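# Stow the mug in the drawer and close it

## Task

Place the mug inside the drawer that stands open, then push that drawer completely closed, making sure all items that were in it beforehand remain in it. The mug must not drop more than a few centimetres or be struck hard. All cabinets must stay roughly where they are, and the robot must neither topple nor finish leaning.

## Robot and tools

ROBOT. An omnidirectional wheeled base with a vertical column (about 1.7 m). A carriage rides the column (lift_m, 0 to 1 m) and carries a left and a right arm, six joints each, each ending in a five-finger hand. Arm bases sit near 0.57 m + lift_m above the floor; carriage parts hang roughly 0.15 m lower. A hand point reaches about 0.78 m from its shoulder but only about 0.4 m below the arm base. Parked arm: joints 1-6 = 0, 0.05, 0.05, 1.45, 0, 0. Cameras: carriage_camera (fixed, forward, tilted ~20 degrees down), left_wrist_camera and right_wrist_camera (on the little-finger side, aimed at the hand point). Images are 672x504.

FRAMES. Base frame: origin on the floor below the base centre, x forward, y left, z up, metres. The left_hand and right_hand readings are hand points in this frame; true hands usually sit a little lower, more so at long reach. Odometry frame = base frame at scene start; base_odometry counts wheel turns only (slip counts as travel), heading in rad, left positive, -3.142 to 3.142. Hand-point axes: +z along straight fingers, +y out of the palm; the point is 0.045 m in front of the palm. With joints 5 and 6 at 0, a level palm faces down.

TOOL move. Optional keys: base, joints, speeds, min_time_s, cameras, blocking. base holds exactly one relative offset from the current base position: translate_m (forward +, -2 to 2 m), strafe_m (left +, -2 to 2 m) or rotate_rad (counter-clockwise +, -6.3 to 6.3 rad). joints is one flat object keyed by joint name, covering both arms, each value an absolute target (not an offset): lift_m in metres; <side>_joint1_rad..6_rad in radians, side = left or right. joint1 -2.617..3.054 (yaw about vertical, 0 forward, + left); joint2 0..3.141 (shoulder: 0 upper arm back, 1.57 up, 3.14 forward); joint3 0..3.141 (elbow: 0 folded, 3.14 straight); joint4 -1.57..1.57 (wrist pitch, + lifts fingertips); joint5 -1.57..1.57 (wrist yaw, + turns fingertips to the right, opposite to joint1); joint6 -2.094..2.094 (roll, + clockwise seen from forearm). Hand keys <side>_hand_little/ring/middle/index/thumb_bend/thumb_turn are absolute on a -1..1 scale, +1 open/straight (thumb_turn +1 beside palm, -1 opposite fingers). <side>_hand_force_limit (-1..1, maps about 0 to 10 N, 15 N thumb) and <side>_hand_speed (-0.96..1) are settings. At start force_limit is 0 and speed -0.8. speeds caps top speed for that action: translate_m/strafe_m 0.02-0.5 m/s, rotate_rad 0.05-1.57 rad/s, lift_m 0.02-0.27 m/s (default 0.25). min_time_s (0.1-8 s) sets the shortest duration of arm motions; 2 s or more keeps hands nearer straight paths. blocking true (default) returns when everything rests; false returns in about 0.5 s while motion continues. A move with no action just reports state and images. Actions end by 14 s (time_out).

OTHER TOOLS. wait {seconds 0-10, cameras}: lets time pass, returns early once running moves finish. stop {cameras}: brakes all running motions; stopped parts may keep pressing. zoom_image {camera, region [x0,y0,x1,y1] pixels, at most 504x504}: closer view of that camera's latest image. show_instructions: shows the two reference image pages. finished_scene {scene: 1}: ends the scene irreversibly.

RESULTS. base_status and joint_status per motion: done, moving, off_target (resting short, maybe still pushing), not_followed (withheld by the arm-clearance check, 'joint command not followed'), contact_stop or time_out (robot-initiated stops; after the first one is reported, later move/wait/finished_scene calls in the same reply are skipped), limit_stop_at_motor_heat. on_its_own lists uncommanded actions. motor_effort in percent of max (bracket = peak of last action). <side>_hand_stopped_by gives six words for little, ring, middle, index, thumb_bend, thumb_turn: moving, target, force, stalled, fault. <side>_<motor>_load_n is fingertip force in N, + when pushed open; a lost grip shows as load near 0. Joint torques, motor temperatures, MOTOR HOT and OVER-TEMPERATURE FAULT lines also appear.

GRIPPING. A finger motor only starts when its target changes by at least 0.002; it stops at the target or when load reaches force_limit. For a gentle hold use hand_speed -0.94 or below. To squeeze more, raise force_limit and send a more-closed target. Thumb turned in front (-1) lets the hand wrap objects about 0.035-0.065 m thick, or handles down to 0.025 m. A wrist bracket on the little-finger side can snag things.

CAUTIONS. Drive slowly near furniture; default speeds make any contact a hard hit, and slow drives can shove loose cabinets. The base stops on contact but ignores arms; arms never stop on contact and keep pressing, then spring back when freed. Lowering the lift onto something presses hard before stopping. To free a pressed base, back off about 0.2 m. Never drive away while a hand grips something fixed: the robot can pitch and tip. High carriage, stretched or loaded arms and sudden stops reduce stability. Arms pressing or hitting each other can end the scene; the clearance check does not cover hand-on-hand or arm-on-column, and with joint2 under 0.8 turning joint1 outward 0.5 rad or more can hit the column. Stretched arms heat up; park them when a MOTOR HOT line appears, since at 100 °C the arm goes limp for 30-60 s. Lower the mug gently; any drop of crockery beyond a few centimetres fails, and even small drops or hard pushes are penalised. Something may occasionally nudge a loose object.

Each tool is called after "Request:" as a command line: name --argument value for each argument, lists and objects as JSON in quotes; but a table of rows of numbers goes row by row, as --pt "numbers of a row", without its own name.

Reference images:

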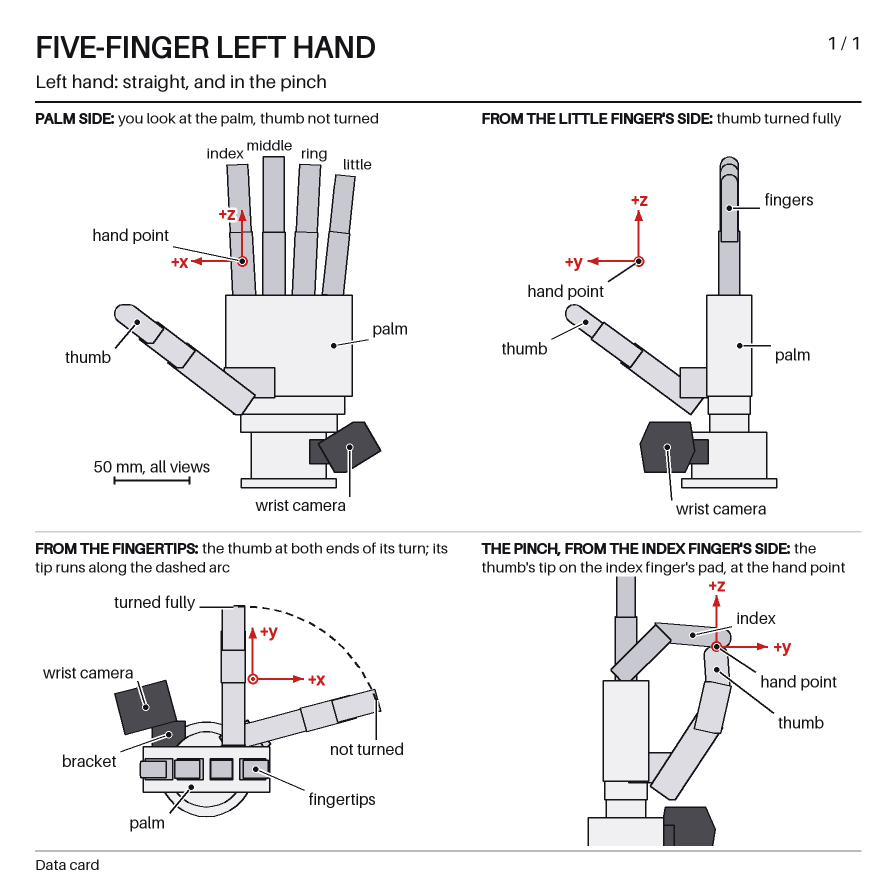

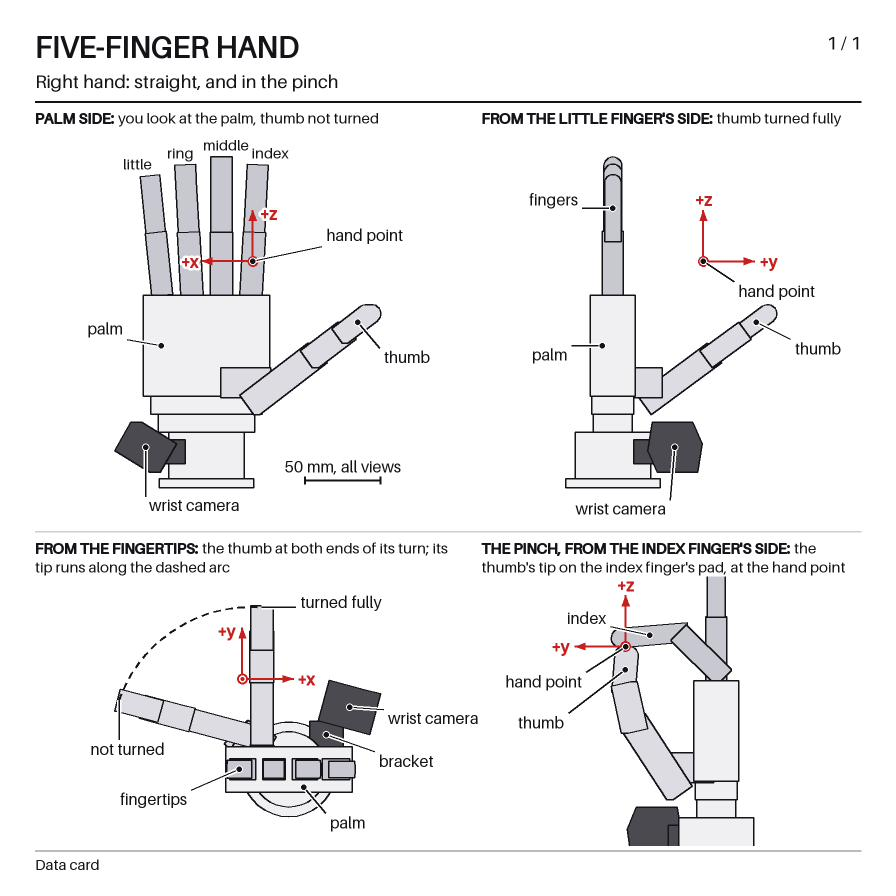

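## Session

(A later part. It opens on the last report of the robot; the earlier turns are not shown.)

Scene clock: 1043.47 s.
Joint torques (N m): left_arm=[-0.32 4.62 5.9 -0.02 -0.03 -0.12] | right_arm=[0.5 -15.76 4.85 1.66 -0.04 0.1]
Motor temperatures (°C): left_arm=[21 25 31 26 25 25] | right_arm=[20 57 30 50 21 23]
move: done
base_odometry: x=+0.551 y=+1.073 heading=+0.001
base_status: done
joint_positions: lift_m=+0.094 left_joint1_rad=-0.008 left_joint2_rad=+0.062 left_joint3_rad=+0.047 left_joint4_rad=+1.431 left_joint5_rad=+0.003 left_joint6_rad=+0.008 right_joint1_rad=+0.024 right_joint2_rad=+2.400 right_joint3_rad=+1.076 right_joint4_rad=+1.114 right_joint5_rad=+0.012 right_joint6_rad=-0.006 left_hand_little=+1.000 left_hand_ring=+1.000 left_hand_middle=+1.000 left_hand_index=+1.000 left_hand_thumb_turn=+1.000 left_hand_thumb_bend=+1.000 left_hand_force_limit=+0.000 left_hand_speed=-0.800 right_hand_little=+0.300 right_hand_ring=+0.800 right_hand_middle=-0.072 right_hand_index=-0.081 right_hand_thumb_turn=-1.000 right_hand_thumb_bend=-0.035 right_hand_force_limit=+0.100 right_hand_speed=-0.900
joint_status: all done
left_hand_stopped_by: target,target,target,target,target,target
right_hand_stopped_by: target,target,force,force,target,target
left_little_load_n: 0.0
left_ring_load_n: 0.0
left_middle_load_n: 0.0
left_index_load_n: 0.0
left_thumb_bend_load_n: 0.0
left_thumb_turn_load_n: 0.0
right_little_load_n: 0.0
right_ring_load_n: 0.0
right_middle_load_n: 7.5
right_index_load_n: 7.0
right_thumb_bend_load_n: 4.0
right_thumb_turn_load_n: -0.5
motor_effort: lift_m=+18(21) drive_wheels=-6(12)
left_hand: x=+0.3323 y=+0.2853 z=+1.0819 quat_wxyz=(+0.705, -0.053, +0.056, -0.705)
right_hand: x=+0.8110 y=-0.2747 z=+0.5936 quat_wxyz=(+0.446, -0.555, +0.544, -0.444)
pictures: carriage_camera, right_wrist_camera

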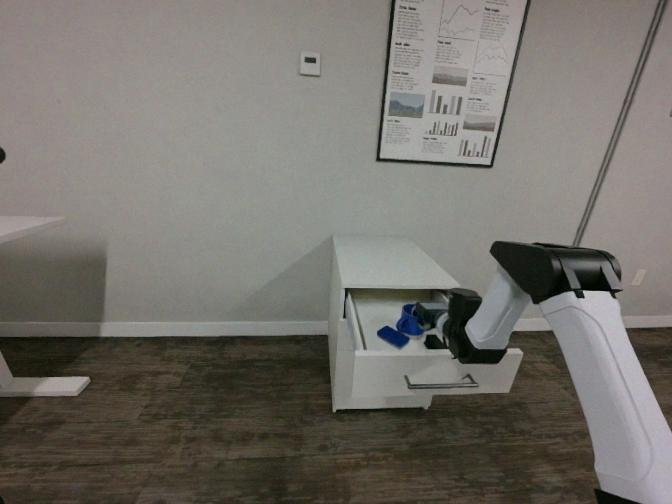

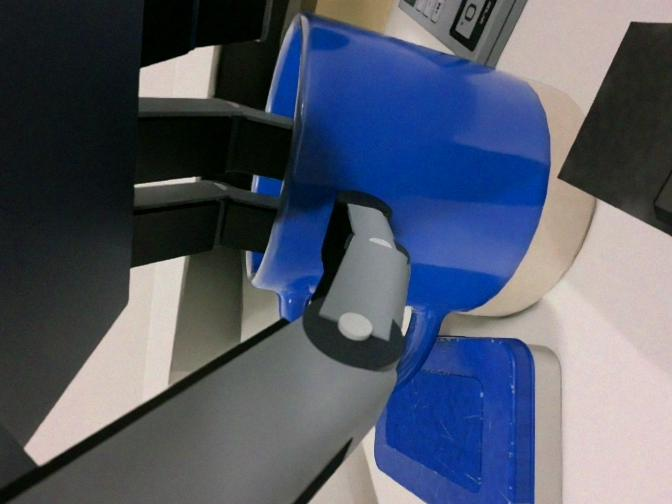

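Request:
move --joints '{"right_hand_thumb_bend": -0.024}'

Request:
move --base '{"translate_m": -0.003}' --joints '{"lift_m": 0.087}' --speeds '{"translate_m": 0.02, "lift_m": 0.02}' --cameras '["right_wrist_camera", "carriage_camera"]'

Request:
zoom_image --camera "carriage_camera" --region '[380, 280, 460, 360]'

Scene clock: 1056.93 s.
Joint torques (N m): left_arm=[-0.34 4.57 5.96 -0.05 -0.02 -0.12] | right_arm=[0.53 -15.73 4.86 1.65 -0.04 0.1]
Motor temperatures (°C): left_arm=[21 25 31 26 25 25] | right_arm=[20 61 30 49 21 23]
move: done
base_odometry: x=+0.551 y=+1.073 heading=+0.001
base_status: not commanded
joint_positions: lift_m=+0.094 left_joint1_rad=-0.008 left_joint2_rad=+0.062 left_joint3_rad=+0.047 left_joint4_rad=+1.431 left_joint5_rad=+0.003 left_joint6_rad=+0.008 right_joint1_rad=+0.024 right_joint2_rad=+2.400 right_joint3_rad=+1.076 right_joint4_rad=+1.114 right_joint5_rad=+0.012 right_joint6_rad=-0.006 left_hand_little=+1.000 left_hand_ring=+1.000 left_hand_middle=+1.000 left_hand_index=+1.000 left_hand_thumb_turn=+1.000 left_hand_thumb_bend=+1.000 left_hand_force_limit=+0.000 left_hand_speed=-0.800 right_hand_little=+0.300 right_hand_ring=+0.800 right_hand_middle=-0.072 right_hand_index=-0.081 right_hand_thumb_turn=-1.000 right_hand_thumb_bend=-0.023 right_hand_force_limit=+0.100 right_hand_speed=-0.900
joint_status: all done
left_hand_stopped_by: target,target,target,target,target,target
right_hand_stopped_by: target,target,force,force,target,target
left_little_load_n: 0.0
left_ring_load_n: 0.0
left_middle_load_n: 0.0
left_index_load_n: 0.0
left_thumb_bend_load_n: 0.0
left_thumb_turn_load_n: -0.5
right_little_load_n: 0.0
right_ring_load_n: -0.5
right_middle_load_n: 6.5
right_index_load_n: 6.0
right_thumb_bend_load_n: 1.5
right_thumb_turn_load_n: -1.0
motor_effort: lift_m=+19(20) drive_wheels=-7(7)
left_hand: x=+0.3324 y=+0.2853 z=+1.0819 quat_wxyz=(+0.705, -0.053, +0.056, -0.705)
right_hand: x=+0.8110 y=-0.2747 z=+0.5936 quat_wxyz=(+0.446, -0.555, +0.544, -0.444)
pictures: none

Scene clock: 1057.57 s.
Joint torques (N m): left_arm=[-0.34 4.85 6.01 -0.05 -0.03 -0.12] | right_arm=[0.53 -15.19 4.75 1.53 -0.04 0.1]
Motor temperatures (°C): left_arm=[21 25 31 26 25 25] | right_arm=[20 61 30 49 21 23]
move: done
base_odometry: x=+0.548 y=+1.073 heading=+0.002
base_status: done
joint_positions: lift_m=+0.087 left_joint1_rad=-0.008 left_joint2_rad=+0.062 left_joint3_rad=+0.047 left_joint4_rad=+1.431 left_joint5_rad=+0.003 left_joint6_rad=+0.008 right_joint1_rad=+0.024 right_joint2_rad=+2.395 right_joint3_rad=+1.077 right_joint4_rad=+1.127 right_joint5_rad=+0.012 right_joint6_rad=-0.006 left_hand_little=+1.000 left_hand_ring=+1.000 left_hand_middle=+1.000 left_hand_index=+1.000 left_hand_thumb_turn=+1.000 left_hand_thumb_bend=+1.000 left_hand_force_limit=+0.000 left_hand_speed=-0.800 right_hand_little=+0.300 right_hand_ring=+0.800 right_hand_middle=-0.072 right_hand_index=-0.081 right_hand_thumb_turn=-1.000 right_hand_thumb_bend=-0.023 right_hand_force_limit=+0.100 right_hand_speed=-0.900
joint_status: all done
left_hand_stopped_by: target,target,target,target,target,target
right_hand_stopped_by: target,target,force,force,target,target
left_little_load_n: 0.0
left_ring_load_n: 0.0
left_middle_load_n: 0.0
left_index_load_n: 0.0
left_thumb_bend_load_n: 0.5
left_thumb_turn_load_n: 0.0
right_little_load_n: 0.0
right_ring_load_n: 0.0
right_middle_load_n: 6.0
right_index_load_n: 5.5
right_thumb_bend_load_n: 2.0
right_thumb_turn_load_n: -1.0
motor_effort: lift_m=+19(20) drive_wheels=-6(10)
left_hand: x=+0.3323 y=+0.2853 z=+1.0749 quat_wxyz=(+0.705, -0.053, +0.056, -0.705)
right_hand: x=+0.8138 y=-0.2746 z=+0.5932 quat_wxyz=(+0.451, -0.551, +0.540, -0.449)
pictures: carriage_camera, right_wrist_camera

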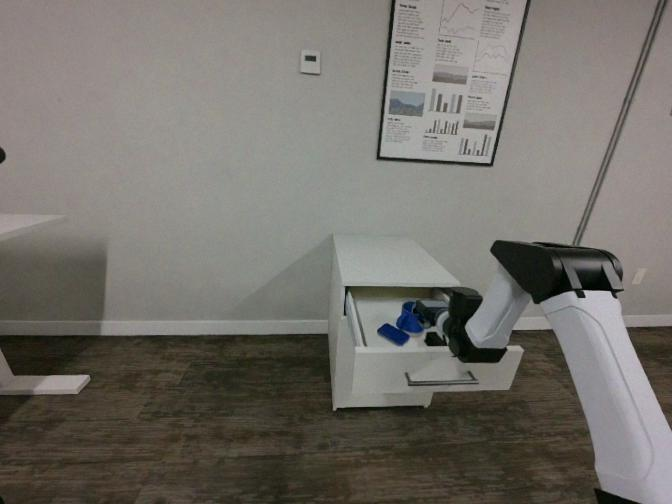

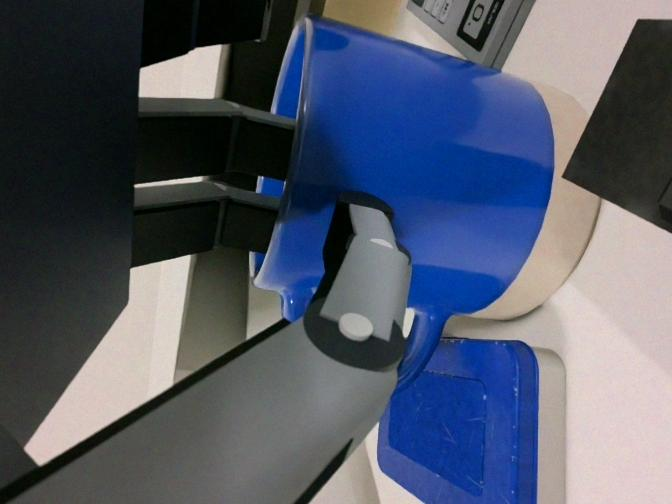

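Scaled by 6.300 from the camera's image (finer frame: 960x720).

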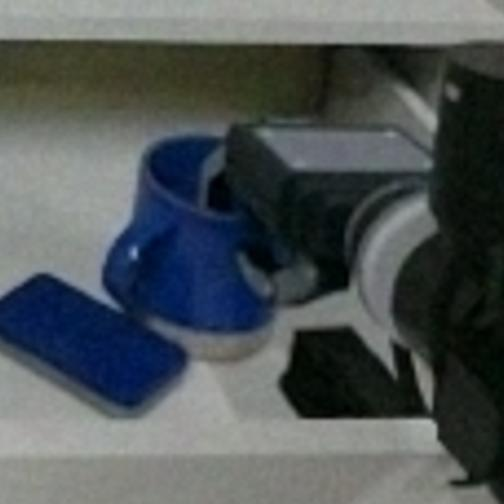

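Request:
move --joints '{"right_hand_thumb_bend": -0.1}' --cameras '["right_wrist_camera"]'

Request:
move --joints '{"lift_m": 0.155}' --speeds '{"lift_m": 0.03}' --cameras '["right_wrist_camera", "carriage_camera"]'

Request:
zoom_image --camera "carriage_camera" --region '[370, 280, 500, 380]'

Scene clock: 1089.90 s.
Joint torques (N m): left_arm=[-0.32 4.57 5.93 -0.06 -0.02 -0.13] | right_arm=[0.53 -15.23 4.75 1.54 -0.03 0.1]
Motor temperatures (°C): left_arm=[21 25 32 26 25 25] | right_arm=[20 60 29 47 21 23]
move: off_target
base_odometry: x=+0.548 y=+1.073 heading=+0.002
base_status: not commanded
joint_positions: lift_m=+0.087 left_joint1_rad=-0.008 left_joint2_rad=+0.062 left_joint3_rad=+0.047 left_joint4_rad=+1.431 left_joint5_rad=+0.003 left_joint6_rad=+0.008 right_joint1_rad=+0.024 right_joint2_rad=+2.395 right_joint3_rad=+1.077 right_joint4_rad=+1.127 right_joint5_rad=+0.012 right_joint6_rad=-0.006 left_hand_little=+1.000 left_hand_ring=+1.000 left_hand_middle=+1.000 left_hand_index=+1.000 left_hand_thumb_turn=+1.000 left_hand_thumb_bend=+1.000 left_hand_force_limit=+0.000 left_hand_speed=-0.800 right_hand_little=+0.300 right_hand_ring=+0.800 right_hand_middle=-0.072 right_hand_index=-0.081 right_hand_thumb_turn=-1.000 right_hand_thumb_bend=-0.042 right_hand_force_limit=+0.100 right_hand_speed=-0.900
joint_status: right_hand_thumb_bend off_target (ended at -0.042, target -0.100)
left_hand_stopped_by: target,target,target,target,target,target
right_hand_stopped_by: target,target,force,force,force,target
left_little_load_n: 0.0
left_ring_load_n: 0.0
left_middle_load_n: 0.0
left_index_load_n: 0.0
left_thumb_bend_load_n: 0.0
left_thumb_turn_load_n: 0.0
right_little_load_n: 0.0
right_ring_load_n: 0.0
right_middle_load_n: 6.5
right_index_load_n: 5.5
right_thumb_bend_load_n: 8.0
right_thumb_turn_load_n: -0.5
motor_effort: lift_m=+18(20) drive_wheels=-6(7)
left_hand: x=+0.3323 y=+0.2853 z=+1.0749 quat_wxyz=(+0.705, -0.053, +0.056, -0.705)
right_hand: x=+0.8138 y=-0.2746 z=+0.5932 quat_wxyz=(+0.451, -0.551, +0.540, -0.449)

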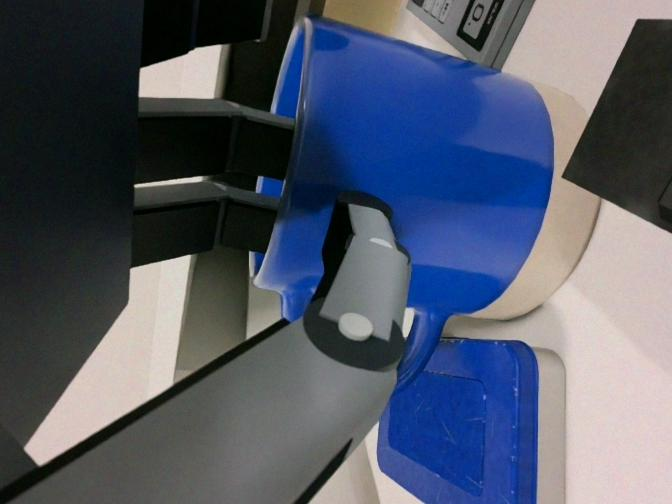

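Scene clock: 1092.47 s.
Joint torques (N m): left_arm=[-0.32 4.48 6.01 -0.03 -0.02 -0.12] | right_arm=[0.53 -15.12 4.71 2.38 -0.04 0.1]
Motor temperatures (°C): left_arm=[21 25 32 26 25 25] | right_arm=[20 60 29 48 21 23]
move: done
base_odometry: x=+0.548 y=+1.073 heading=+0.002
base_status: not commanded
joint_positions: lift_m=+0.155 left_joint1_rad=-0.008 left_joint2_rad=+0.062 left_joint3_rad=+0.047 left_joint4_rad=+1.431 left_joint5_rad=+0.003 left_joint6_rad=+0.008 right_joint1_rad=+0.024 right_joint2_rad=+2.395 right_joint3_rad=+1.077 right_joint4_rad=+1.032 right_joint5_rad=+0.012 right_joint6_rad=-0.006 left_hand_little=+1.000 left_hand_ring=+1.000 left_hand_middle=+1.000 left_hand_index=+1.000 left_hand_thumb_turn=+1.000 left_hand_thumb_bend=+1.000 left_hand_force_limit=+0.000 left_hand_speed=-0.800 right_hand_little=+0.300 right_hand_ring=+0.800 right_hand_middle=-0.072 right_hand_index=-0.081 right_hand_thumb_turn=-1.000 right_hand_thumb_bend=-0.042 right_hand_force_limit=+0.100 right_hand_speed=-0.900
joint_status: all done
left_hand_stopped_by: target,target,target,target,target,target
right_hand_stopped_by: target,target,force,force,force,target
left_little_load_n: 0.0
left_ring_load_n: 0.0
left_middle_load_n: 0.0
left_index_load_n: 0.0
left_thumb_bend_load_n: 0.0
left_thumb_turn_load_n: 0.0
right_little_load_n: 0.0
right_ring_load_n: 0.0
right_middle_load_n: 5.0
right_index_load_n: 5.0
right_thumb_bend_load_n: 5.0
right_thumb_turn_load_n: -0.5
motor_effort: lift_m=+22(25) drive_wheels=-7(7)
left_hand: x=+0.3323 y=+0.2853 z=+1.1425 quat_wxyz=(+0.705, -0.053, +0.056, -0.705)
right_hand: x=+0.8022 y=-0.2749 z=+0.6374 quat_wxyz=(+0.424, -0.572, +0.560, -0.423)
pictures: carriage_camera, right_wrist_camera

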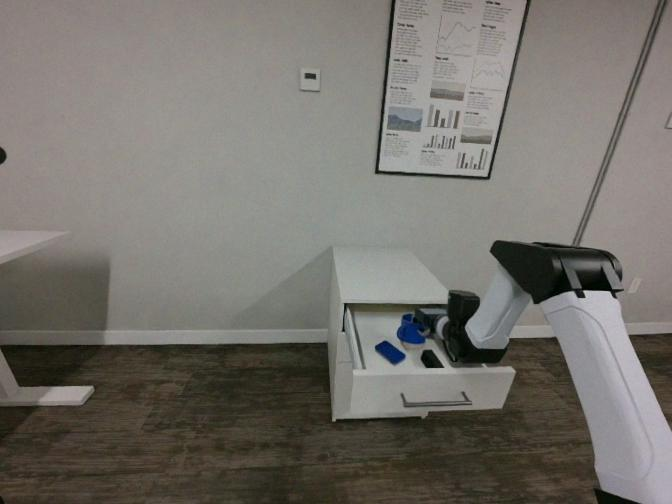

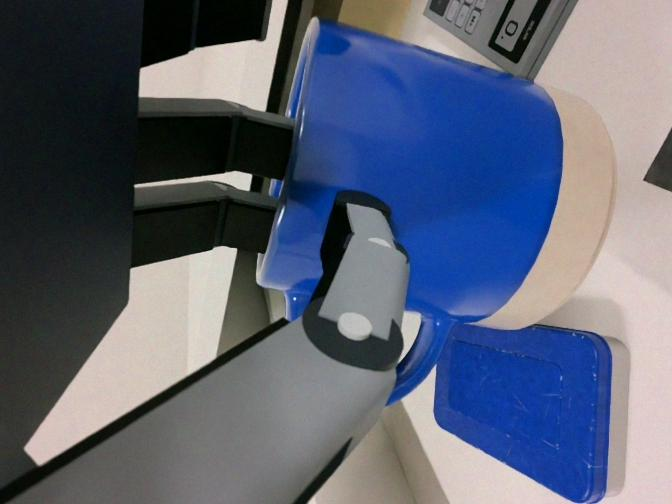

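Scaled by 3.877 from the camera's image (finer frame: 960x720).

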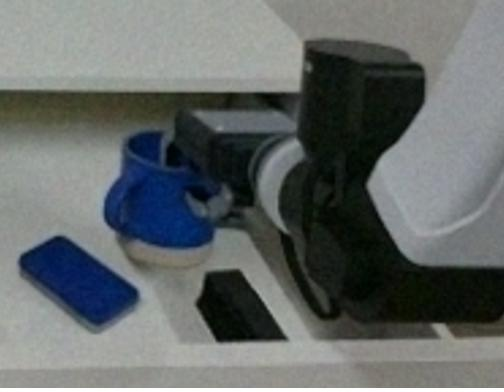

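Request:
move --joints '{"right_joint1_rad": -0.004, "right_hand_thumb_bend": -0.12}' --min_time_s 1.5 --cameras '["right_wrist_camera", "carriage_camera"]'

Request:
zoom_image --camera "carriage_camera" --region '[370, 280, 500, 380]'

Scene clock: 1102.90 s.
Joint torques (N m): left_arm=[-0.32 4.59 5.98 -0.06 -0.02 -0.12] | right_arm=[-1.1 -15.21 4.72 2.38 -0.03 0.1]
Motor temperatures (°C): left_arm=[21 25 32 26 25 25] | right_arm=[20 60 29 51 21 23]
move: off_target
base_odometry: x=+0.548 y=+1.073 heading=+0.002
base_status: not commanded
joint_positions: lift_m=+0.155 left_joint1_rad=-0.008 left_joint2_rad=+0.062 left_joint3_rad=+0.047 left_joint4_rad=+1.431 left_joint5_rad=+0.003 left_joint6_rad=+0.008 right_joint1_rad=+0.005 right_joint2_rad=+2.395 right_joint3_rad=+1.077 right_joint4_rad=+1.032 right_joint5_rad=+0.012 right_joint6_rad=-0.006 left_hand_little=+1.000 left_hand_ring=+1.000 left_hand_middle=+1.000 left_hand_index=+1.000 left_hand_thumb_turn=+1.000 left_hand_thumb_bend=+1.000 left_hand_force_limit=+0.000 left_hand_speed=-0.800 right_hand_little=+0.300 right_hand_ring=+0.800 right_hand_middle=-0.072 right_hand_index=-0.081 right_hand_thumb_turn=-1.000 right_hand_thumb_bend=-0.052 right_hand_force_limit=+0.100 right_hand_speed=-0.900
joint_status: right_hand_thumb_bend off_target (ended at -0.052, target -0.120); the others done
left_hand_stopped_by: target,target,target,target,target,target
right_hand_stopped_by: target,target,force,force,force,target
left_little_load_n: 0.0
left_ring_load_n: 0.0
left_middle_load_n: 0.0
left_index_load_n: 0.0
left_thumb_bend_load_n: 0.0
left_thumb_turn_load_n: 0.0
right_little_load_n: 0.0
right_ring_load_n: 0.0
right_middle_load_n: 5.0
right_index_load_n: 5.0
right_thumb_bend_load_n: 8.5
right_thumb_turn_load_n: -0.5
motor_effort: lift_m=+22(23) drive_wheels=-7(7)
left_hand: x=+0.3323 y=+0.2853 z=+1.1425 quat_wxyz=(+0.705, -0.053, +0.056, -0.705)
right_hand: x=+0.8029 y=-0.2863 z=+0.6374 quat_wxyz=(+0.420, -0.567, +0.566, -0.427)
pictures: carriage_camera, right_wrist_camera

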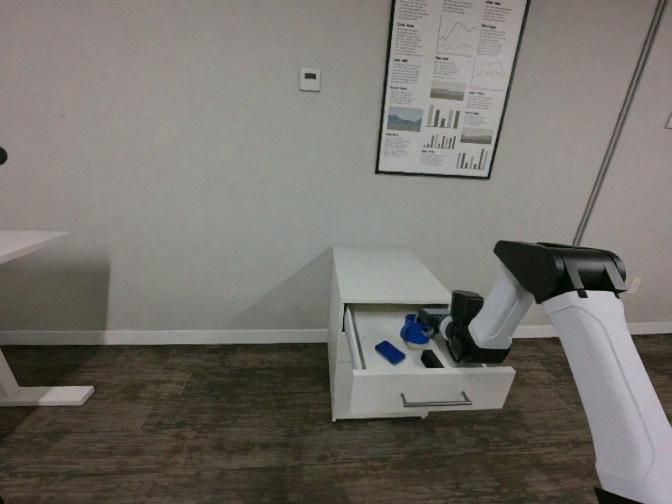

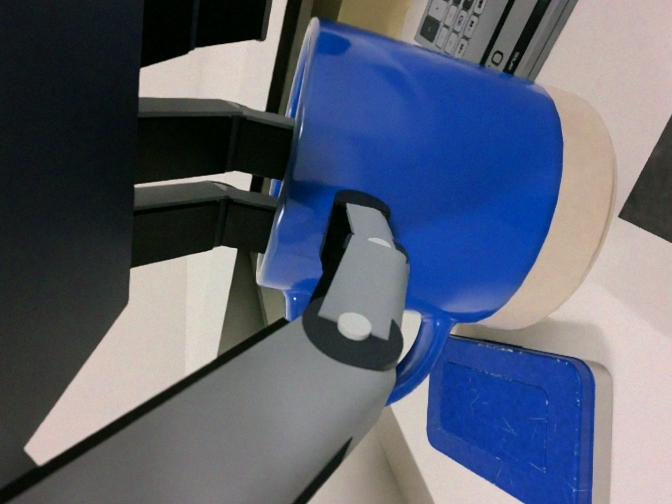

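Scaled by 3.877 from the camera's image (finer frame: 960x720).

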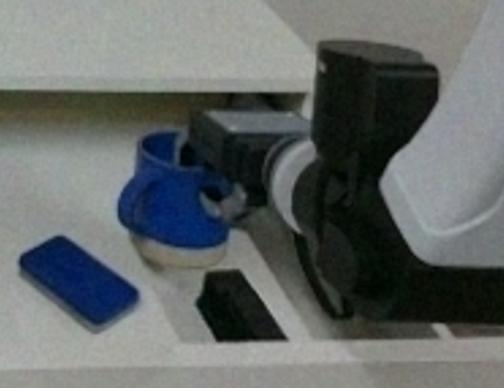

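Request:
move --joints '{"lift_m": 0.125}' --speeds '{"lift_m": 0.03}'

Request:
move --joints '{"lift_m": 0.109}' --speeds '{"lift_m": 0.02}' --cameras '["right_wrist_camera", "carriage_camera"]'

Request:
zoom_image --camera "carriage_camera" --region '[380, 280, 480, 360]'

Scene clock: 1108.80 s.
Joint torques (N m): left_arm=[-0.34 4.57 5.76 -0.09 -0.01 -0.12] | right_arm=[-1.09 -15.3 4.78 2.31 0 0.09]
Motor temperatures (°C): left_arm=[21 25 32 26 25 25] | right_arm=[20 60 29 52 21 23]
move: done
base_odometry: x=+0.548 y=+1.073 heading=+0.002
base_status: not commanded
joint_positions: lift_m=+0.125 left_joint1_rad=-0.008 left_joint2_rad=+0.062 left_joint3_rad=+0.047 left_joint4_rad=+1.431 left_joint5_rad=+0.003 left_joint6_rad=+0.008 right_joint1_rad=+0.005 right_joint2_rad=+2.395 right_joint3_rad=+1.077 right_joint4_rad=+1.040 right_joint5_rad=+0.008 right_joint6_rad=-0.006 left_hand_little=+1.000 left_hand_ring=+1.000 left_hand_middle=+1.000 left_hand_index=+1.000 left_hand_thumb_turn=+1.000 left_hand_thumb_bend=+1.000 left_hand_force_limit=+0.000 left_hand_speed=-0.800 right_hand_little=+0.300 right_hand_ring=+0.800 right_hand_middle=-0.072 right_hand_index=-0.081 right_hand_thumb_turn=-1.000 right_hand_thumb_bend=-0.052 right_hand_force_limit=+0.100 right_hand_speed=-0.900
joint_status: all done
left_hand_stopped_by: target,target,target,target,target,target
right_hand_stopped_by: target,target,force,force,force,target
left_little_load_n: 0.0
left_ring_load_n: 0.0
left_middle_load_n: 0.0
left_index_load_n: 0.0
left_thumb_bend_load_n: 0.0
left_thumb_turn_load_n: 0.0
right_little_load_n: 0.0
right_ring_load_n: 0.0
right_middle_load_n: 5.0
right_index_load_n: 5.5
right_thumb_bend_load_n: 8.0
right_thumb_turn_load_n: -0.5
motor_effort: lift_m=+18(20) drive_wheels=-7(7)
left_hand: x=+0.3323 y=+0.2853 z=+1.1128 quat_wxyz=(+0.705, -0.053, +0.056, -0.705)
right_hand: x=+0.8039 y=-0.2856 z=+0.6097 quat_wxyz=(+0.423, -0.566, +0.563, -0.429)
pictures: none

Scene clock: 1109.87 s.
Joint torques (N m): left_arm=[-0.36 4.63 5.85 -0.02 -0.03 -0.12] | right_arm=[-1.13 -15.2 4.79 1.99 0 0.1]
Motor temperatures (°C): left_arm=[21 25 32 26 25 25] | right_arm=[20 60 29 52 21 23]
move: done
base_odometry: x=+0.548 y=+1.073 heading=+0.002
base_status: not commanded
joint_positions: lift_m=+0.109 left_joint1_rad=-0.008 left_joint2_rad=+0.062 left_joint3_rad=+0.047 left_joint4_rad=+1.431 left_joint5_rad=+0.003 left_joint6_rad=+0.008 right_joint1_rad=+0.005 right_joint2_rad=+2.395 right_joint3_rad=+1.077 right_joint4_rad=+1.077 right_joint5_rad=+0.008 right_joint6_rad=-0.006 left_hand_little=+1.000 left_hand_ring=+1.000 left_hand_middle=+1.000 left_hand_index=+1.000 left_hand_thumb_turn=+1.000 left_hand_thumb_bend=+1.000 left_hand_force_limit=+0.000 left_hand_speed=-0.800 right_hand_little=+0.300 right_hand_ring=+0.800 right_hand_middle=-0.072 right_hand_index=-0.081 right_hand_thumb_turn=-1.000 right_hand_thumb_bend=-0.052 right_hand_force_limit=+0.100 right_hand_speed=-0.900
joint_status: all done
left_hand_stopped_by: target,target,target,target,target,target
right_hand_stopped_by: target,target,force,force,force,target
left_little_load_n: 0.0
left_ring_load_n: 0.0
left_middle_load_n: 0.0
left_index_load_n: 0.0
left_thumb_bend_load_n: 0.0
left_thumb_turn_load_n: 0.0
right_little_load_n: 0.0
right_ring_load_n: 0.0
right_middle_load_n: 5.5
right_index_load_n: 5.0
right_thumb_bend_load_n: 8.5
right_thumb_turn_load_n: -0.5
motor_effort: lift_m=+20(20) drive_wheels=-7(7)
left_hand: x=+0.3323 y=+0.2853 z=+1.0969 quat_wxyz=(+0.705, -0.053, +0.056, -0.705)
right_hand: x=+0.8086 y=-0.2856 z=+0.6027 quat_wxyz=(+0.434, -0.558, +0.555, -0.439)
pictures: carriage_camera, right_wrist_camera

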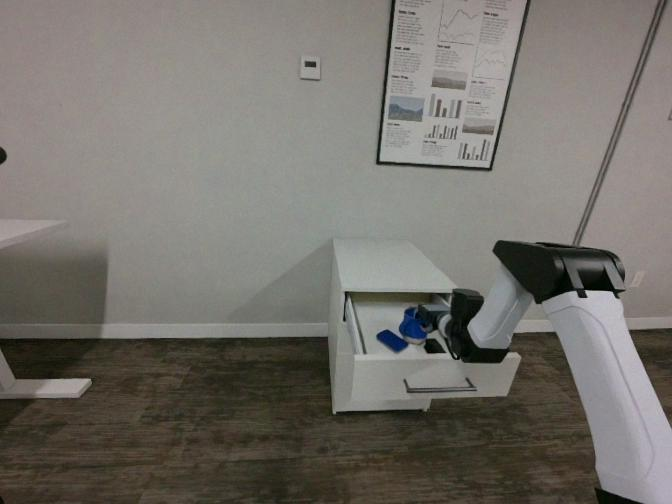

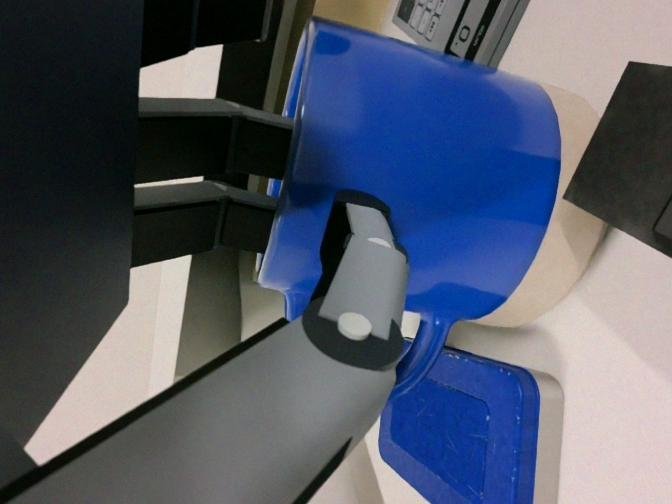

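Scaled by 5.040 from the camera's image (finer frame: 960x720).

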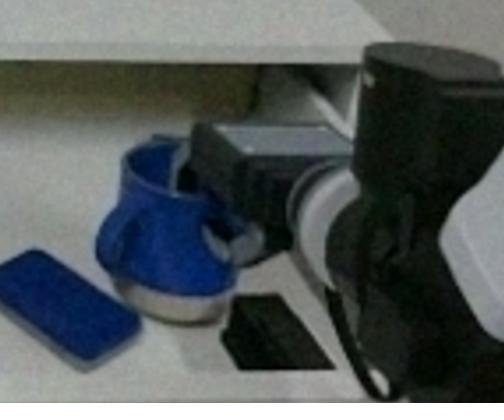

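Request:
move --joints '{"right_hand_thumb_bend": -0.034}'

Request:
move --base '{"translate_m": -0.003}' --joints '{"lift_m": 0.1}' --speeds '{"translate_m": 0.02, "lift_m": 0.02}' --cameras '["right_wrist_camera", "carriage_camera"]'

Request:
zoom_image --camera "carriage_camera" --region '[380, 280, 480, 360]'

Scene clock: 1120.43 s.
Joint torques (N m): left_arm=[-0.36 4.64 5.96 -0.05 -0.03 -0.12] | right_arm=[-1.07 -15.21 4.74 1.99 0 0.1]
Motor temperatures (°C): left_arm=[21 25 32 26 25 25] | right_arm=[20 60 29 52 21 23]
move: done
base_odometry: x=+0.548 y=+1.073 heading=+0.002
base_status: not commanded
joint_positions: lift_m=+0.109 left_joint1_rad=-0.008 left_joint2_rad=+0.062 left_joint3_rad=+0.047 left_joint4_rad=+1.431 left_joint5_rad=+0.003 left_joint6_rad=+0.008 right_joint1_rad=+0.005 right_joint2_rad=+2.395 right_joint3_rad=+1.077 right_joint4_rad=+1.077 right_joint5_rad=+0.008 right_joint6_rad=-0.006 left_hand_little=+1.000 left_hand_ring=+1.000 left_hand_middle=+1.000 left_hand_index=+1.000 left_hand_thumb_turn=+1.000 left_hand_thumb_bend=+1.000 left_hand_force_limit=+0.000 left_hand_speed=-0.800 right_hand_little=+0.300 right_hand_ring=+0.800 right_hand_middle=-0.072 right_hand_index=-0.081 right_hand_thumb_turn=-1.000 right_hand_thumb_bend=-0.033 right_hand_force_limit=+0.100 right_hand_speed=-0.900
joint_status: all done
left_hand_stopped_by: target,target,target,target,target,target
right_hand_stopped_by: target,target,force,force,target,target
left_little_load_n: 0.0
left_ring_load_n: 0.0
left_middle_load_n: 0.0
left_index_load_n: 0.0
left_thumb_bend_load_n: 0.0
left_thumb_turn_load_n: 0.0
right_little_load_n: 0.0
right_ring_load_n: -0.5
right_middle_load_n: 5.0
right_index_load_n: 5.0
right_thumb_bend_load_n: 2.0
right_thumb_turn_load_n: -0.5
motor_effort: lift_m=+19(20) drive_wheels=-6(7)
left_hand: x=+0.3323 y=+0.2853 z=+1.0969 quat_wxyz=(+0.705, -0.053, +0.056, -0.705)
right_hand: x=+0.8086 y=-0.2856 z=+0.6027 quat_wxyz=(+0.434, -0.558, +0.555, -0.439)
pictures: none

Scene clock: 1121.23 s.
Joint torques (N m): left_arm=[-0.32 4.56 5.91 -0.04 -0.02 -0.12] | right_arm=[-1.05 -15.19 4.86 1.82 0 0.1]
Motor temperatures (°C): left_arm=[21 25 32 26 25 25] | right_arm=[20 60 29 52 21 23]
move: done
base_odometry: x=+0.545 y=+1.073 heading=+0.002
base_status: done
joint_positions: lift_m=+0.100 left_joint1_rad=-0.008 left_joint2_rad=+0.062 left_joint3_rad=+0.047 left_joint4_rad=+1.431 left_joint5_rad=+0.003 left_joint6_rad=+0.008 right_joint1_rad=+0.005 right_joint2_rad=+2.395 right_joint3_rad=+1.077 right_joint4_rad=+1.096 right_joint5_rad=+0.008 right_joint6_rad=-0.006 left_hand_little=+1.000 left_hand_ring=+1.000 left_hand_middle=+1.000 left_hand_index=+1.000 left_hand_thumb_turn=+1.000 left_hand_thumb_bend=+1.000 left_hand_force_limit=+0.000 left_hand_speed=-0.800 right_hand_little=+0.300 right_hand_ring=+0.800 right_hand_middle=-0.072 right_hand_index=-0.081 right_hand_thumb_turn=-1.000 right_hand_thumb_bend=-0.033 right_hand_force_limit=+0.100 right_hand_speed=-0.900
joint_status: all done
left_hand_stopped_by: target,target,target,target,target,target
right_hand_stopped_by: target,target,force,force,target,target
left_little_load_n: 0.0
left_ring_load_n: 0.0
left_middle_load_n: 0.0
left_index_load_n: 0.0
left_thumb_bend_load_n: 0.0
left_thumb_turn_load_n: 0.0
right_little_load_n: 0.0
right_ring_load_n: 0.0
right_middle_load_n: 6.0
right_index_load_n: 5.5
right_thumb_bend_load_n: 4.0
right_thumb_turn_load_n: -0.5
motor_effort: lift_m=+20(20) drive_wheels=-6(10)
left_hand: x=+0.3325 y=+0.2853 z=+1.0877 quat_wxyz=(+0.705, -0.053, +0.056, -0.705)
right_hand: x=+0.8108 y=-0.2856 z=+0.5984 quat_wxyz=(+0.439, -0.553, +0.551, -0.444)
pictures: carriage_camera, right_wrist_camera

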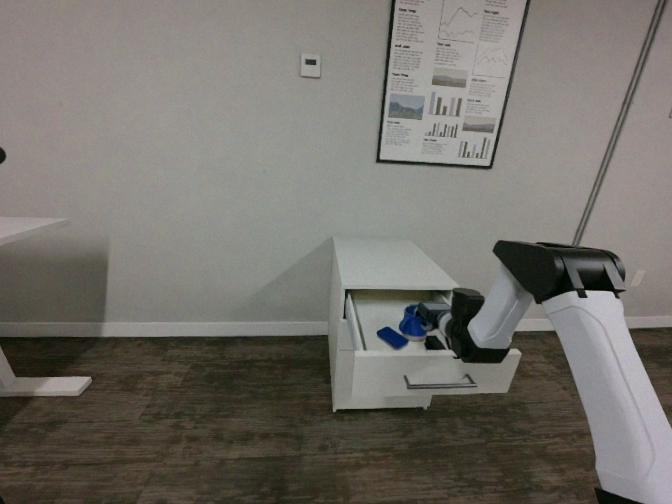

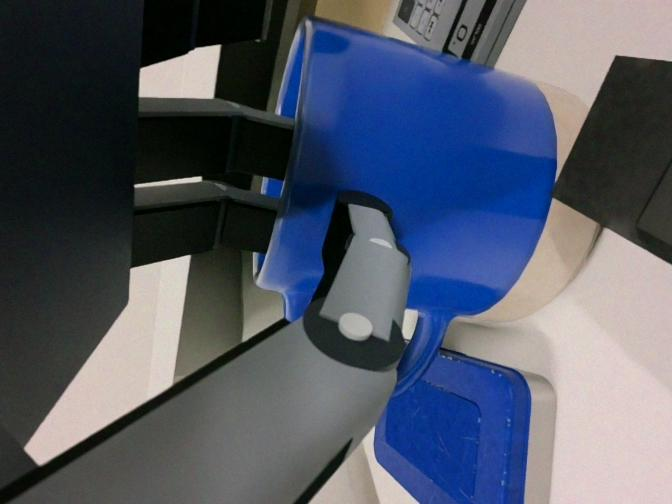

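Scaled by 5.040 from the camera's image (finer frame: 960x720).

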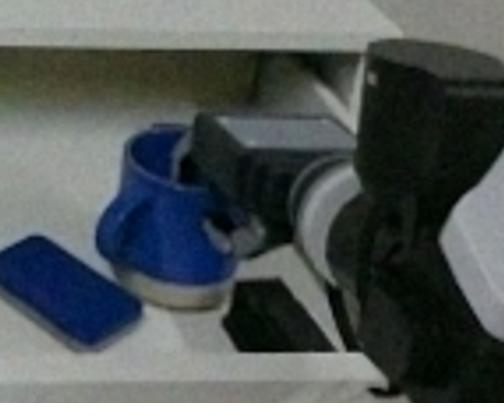

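Request:
move --base '{"translate_m": -0.003}' --joints '{"lift_m": 0.094}' --speeds '{"translate_m": 0.02, "lift_m": 0.02}' --cameras '["right_wrist_camera", "carriage_camera"]'

Request:
zoom_image --camera "carriage_camera" --region '[380, 280, 480, 360]'

Scene clock: 1125.17 s.
Joint torques (N m): left_arm=[-0.34 4.62 6.13 -0.05 -0.02 -0.12] | right_arm=[-1.1 -15.24 4.74 1.71 0 0.1]
Motor temperatures (°C): left_arm=[21 25 32 26 25 25] | right_arm=[20 60 29 52 21 23]
move: done
base_odometry: x=+0.542 y=+1.073 heading=+0.002
base_status: done
joint_positions: lift_m=+0.094 left_joint1_rad=-0.008 left_joint2_rad=+0.062 left_joint3_rad=+0.047 left_joint4_rad=+1.431 left_joint5_rad=+0.003 left_joint6_rad=+0.008 right_joint1_rad=+0.005 right_joint2_rad=+2.395 right_joint3_rad=+1.077 right_joint4_rad=+1.108 right_joint5_rad=+0.008 right_joint6_rad=-0.006 left_hand_little=+1.000 left_hand_ring=+1.000 left_hand_middle=+1.000 left_hand_index=+1.000 left_hand_thumb_turn=+1.000 left_hand_thumb_bend=+1.000 left_hand_force_limit=+0.000 left_hand_speed=-0.800 right_hand_little=+0.300 right_hand_ring=+0.800 right_hand_middle=-0.072 right_hand_index=-0.081 right_hand_thumb_turn=-1.000 right_hand_thumb_bend=-0.032 right_hand_force_limit=+0.100 right_hand_speed=-0.900
joint_status: all done
left_hand_stopped_by: target,target,target,target,target,target
right_hand_stopped_by: target,target,force,force,target,target
left_little_load_n: 0.0
left_ring_load_n: 0.0
left_middle_load_n: 0.0
left_index_load_n: 0.0
left_thumb_bend_load_n: 0.0
left_thumb_turn_load_n: -0.5
right_little_load_n: 0.0
right_ring_load_n: 0.0
right_middle_load_n: 6.0
right_index_load_n: 5.5
right_thumb_bend_load_n: 5.0
right_thumb_turn_load_n: -0.5
motor_effort: lift_m=+20(20) drive_wheels=-6(10)
left_hand: x=+0.3325 y=+0.2853 z=+1.0818 quat_wxyz=(+0.705, -0.053, +0.056, -0.705)
right_hand: x=+0.8123 y=-0.2855 z=+0.5956 quat_wxyz=(+0.442, -0.551, +0.549, -0.447)
pictures: carriage_camera, right_wrist_camera

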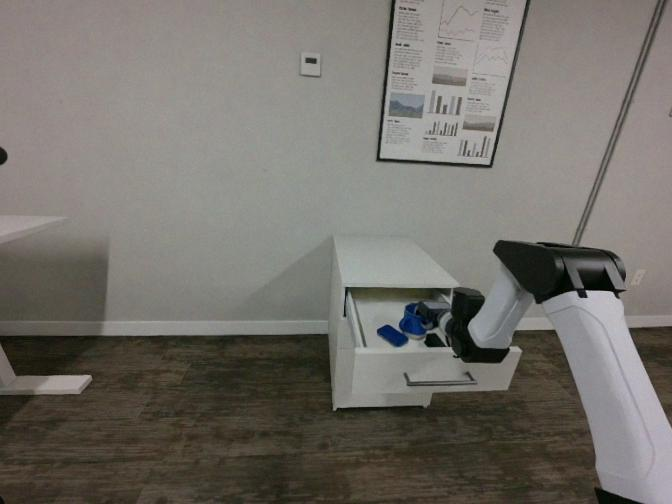

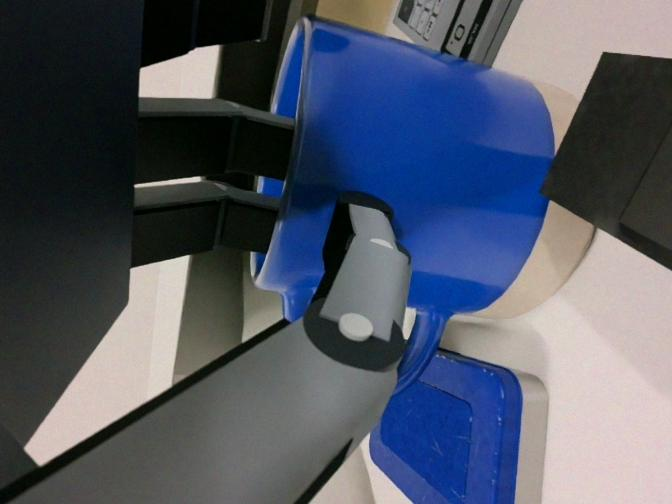

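Scaled by 5.040 from the camera's image (finer frame: 960x720).

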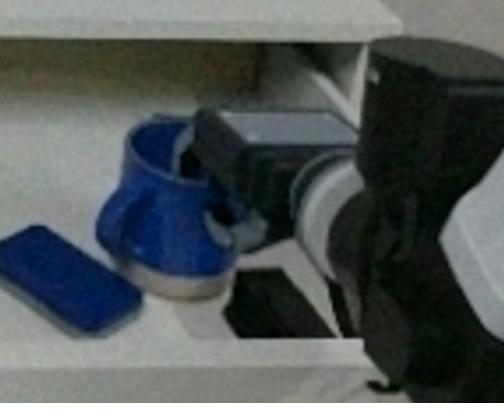

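Request:
move --cameras '["all"]'

Scene clock: 1142.23 s.
Joint torques (N m): left_arm=[-0.31 4.62 6 -0.06 -0.02 -0.12] | right_arm=[-1.09 -15.2 4.74 1.72 0 0.1]
Motor temperatures (°C): left_arm=[21 25 32 26 25 25] | right_arm=[20 62 29 49 21 23]
base_odometry: x=+0.542 y=+1.073 heading=+0.002
base_status: done
joint_positions: lift_m=+0.094 left_joint1_rad=-0.008 left_joint2_rad=+0.062 left_joint3_rad=+0.047 left_joint4_rad=+1.431 left_joint5_rad=+0.003 left_joint6_rad=+0.008 right_joint1_rad=+0.005 right_joint2_rad=+2.395 right_joint3_rad=+1.077 right_joint4_rad=+1.108 right_joint5_rad=+0.008 right_joint6_rad=-0.006 left_hand_little=+1.000 left_hand_ring=+1.000 left_hand_middle=+1.000 left_hand_index=+1.000 left_hand_thumb_turn=+1.000 left_hand_thumb_bend=+1.000 left_hand_force_limit=+0.000 left_hand_speed=-0.800 right_hand_little=+0.300 right_hand_ring=+0.800 right_hand_middle=-0.072 right_hand_index=-0.081 right_hand_thumb_turn=-1.000 right_hand_thumb_bend=-0.032 right_hand_force_limit=+0.100 right_hand_speed=-0.900
joint_status: all done
left_hand_stopped_by: target,target,target,target,target,target
right_hand_stopped_by: target,target,force,force,target,target
left_little_load_n: 0.0
left_ring_load_n: 0.0
left_middle_load_n: 0.0
left_index_load_n: 0.0
left_thumb_bend_load_n: 0.0
left_thumb_turn_load_n: 0.0
right_little_load_n: 0.0
right_ring_load_n: 0.0
right_middle_load_n: 6.0
right_index_load_n: 5.5
right_thumb_bend_load_n: 5.5
right_thumb_turn_load_n: -0.5
motor_effort: lift_m=+20(20) drive_wheels=-6(10)
left_hand: x=+0.3325 y=+0.2853 z=+1.0818 quat_wxyz=(+0.705, -0.053, +0.056, -0.705) (m; base frame)
right_hand: x=+0.8123 y=-0.2855 z=+0.5956 quat_wxyz=(+0.442, -0.551, +0.549, -0.447) (m; base frame)
pictures: carriage_camera, left_wrist_camera, right_wrist_camera

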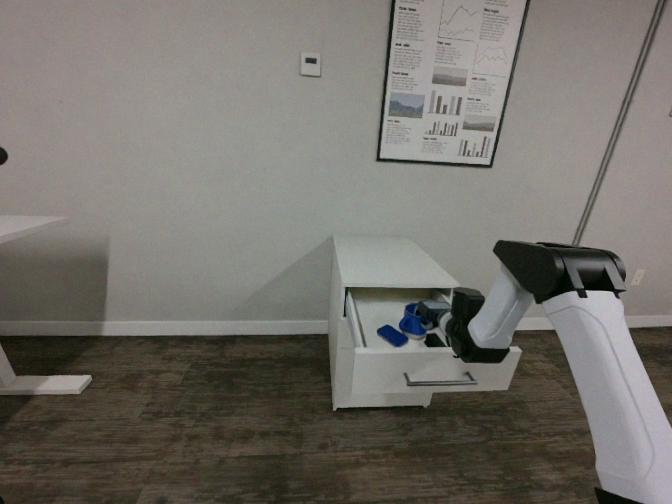

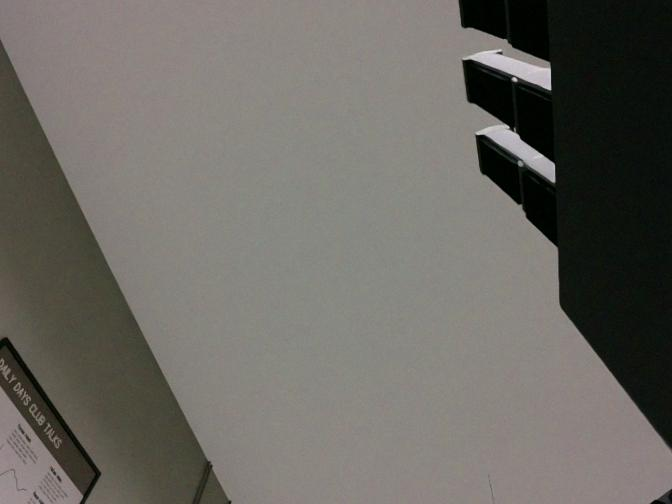

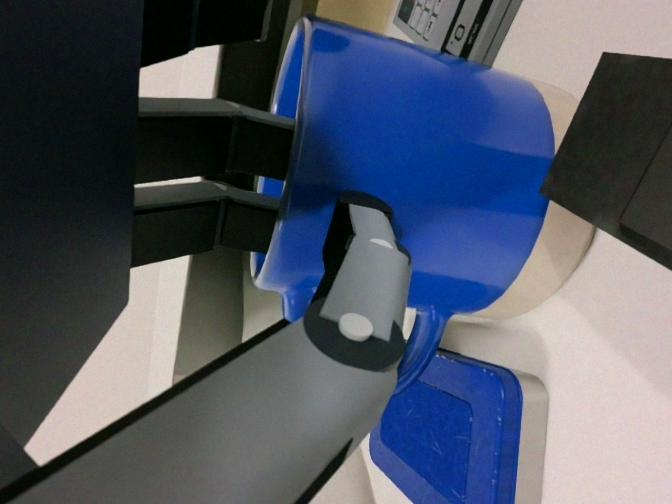

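Request:
move --base '{"translate_m": -0.003}' --joints '{"lift_m": 0.088, "right_hand_thumb_bend": -0.02}' --speeds '{"translate_m": 0.02, "lift_m": 0.02}' --cameras '["carriage_camera", "right_wrist_camera"]'

Request:
zoom_image --camera "carriage_camera" --region '[320, 260, 540, 420]'

Scene clock: 1146.70 s.
Joint torques (N m): left_arm=[-0.35 4.71 6.04 -0.06 -0.02 -0.13] | right_arm=[-1.05 -15.05 4.72 1.57 -0.01 0.09]
Motor temperatures (°C): left_arm=[21 25 32 26 25 25] | right_arm=[20 62 29 49 21 23]
move: done
base_odometry: x=+0.540 y=+1.073 heading=+0.002
base_status: done
joint_positions: lift_m=+0.088 left_joint1_rad=-0.008 left_joint2_rad=+0.062 left_joint3_rad=+0.047 left_joint4_rad=+1.431 left_joint5_rad=+0.003 left_joint6_rad=+0.008 right_joint1_rad=+0.005 right_joint2_rad=+2.395 right_joint3_rad=+1.077 right_joint4_rad=+1.122 right_joint5_rad=+0.008 right_joint6_rad=-0.005 left_hand_little=+1.000 left_hand_ring=+1.000 left_hand_middle=+1.000 left_hand_index=+1.000 left_hand_thumb_turn=+1.000 left_hand_thumb_bend=+1.000 left_hand_force_limit=+0.000 left_hand_speed=-0.800 right_hand_little=+0.300 right_hand_ring=+0.800 right_hand_middle=-0.072 right_hand_index=-0.081 right_hand_thumb_turn=-1.000 right_hand_thumb_bend=-0.019 right_hand_force_limit=+0.100 right_hand_speed=-0.900
joint_status: all done
left_hand_stopped_by: target,target,target,target,target,target
right_hand_stopped_by: target,target,force,force,target,target
left_little_load_n: 0.0
left_ring_load_n: 0.0
left_middle_load_n: 0.0
left_index_load_n: 0.0
left_thumb_bend_load_n: 0.0
left_thumb_turn_load_n: 0.0
right_little_load_n: 0.0
right_ring_load_n: -0.5
right_middle_load_n: 5.5
right_index_load_n: 5.5
right_thumb_bend_load_n: 2.0
right_thumb_turn_load_n: -1.0
motor_effort: lift_m=+20(20) drive_wheels=-6(9)
left_hand: x=+0.3325 y=+0.2853 z=+1.0758 quat_wxyz=(+0.705, -0.053, +0.056, -0.705)
right_hand: x=+0.8139 y=-0.2855 z=+0.5934 quat_wxyz=(+0.446, -0.547, +0.545, -0.451)

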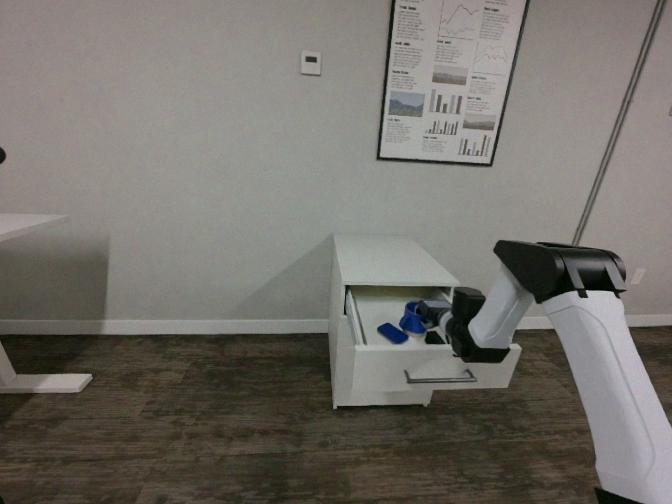

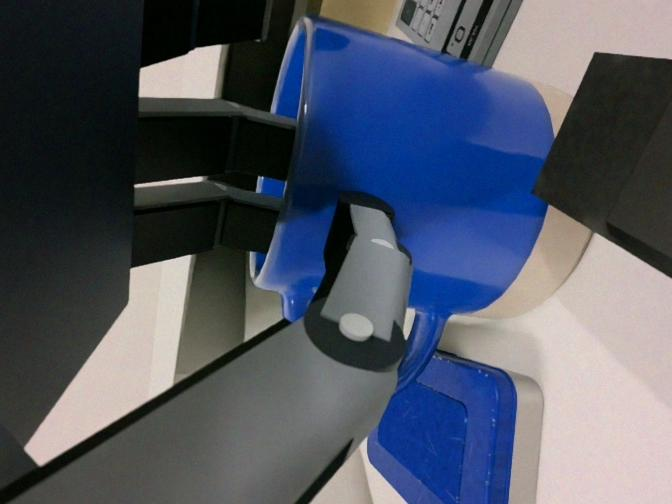

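Scaled by 2.291 from the camera's image (finer frame: 960x720).

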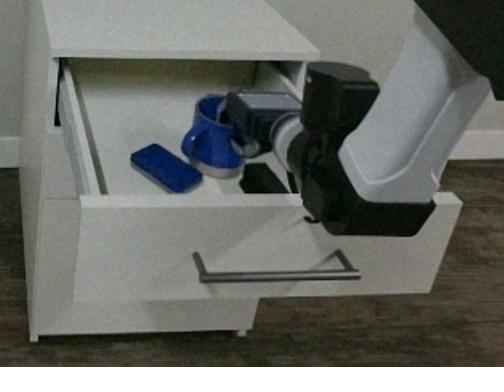

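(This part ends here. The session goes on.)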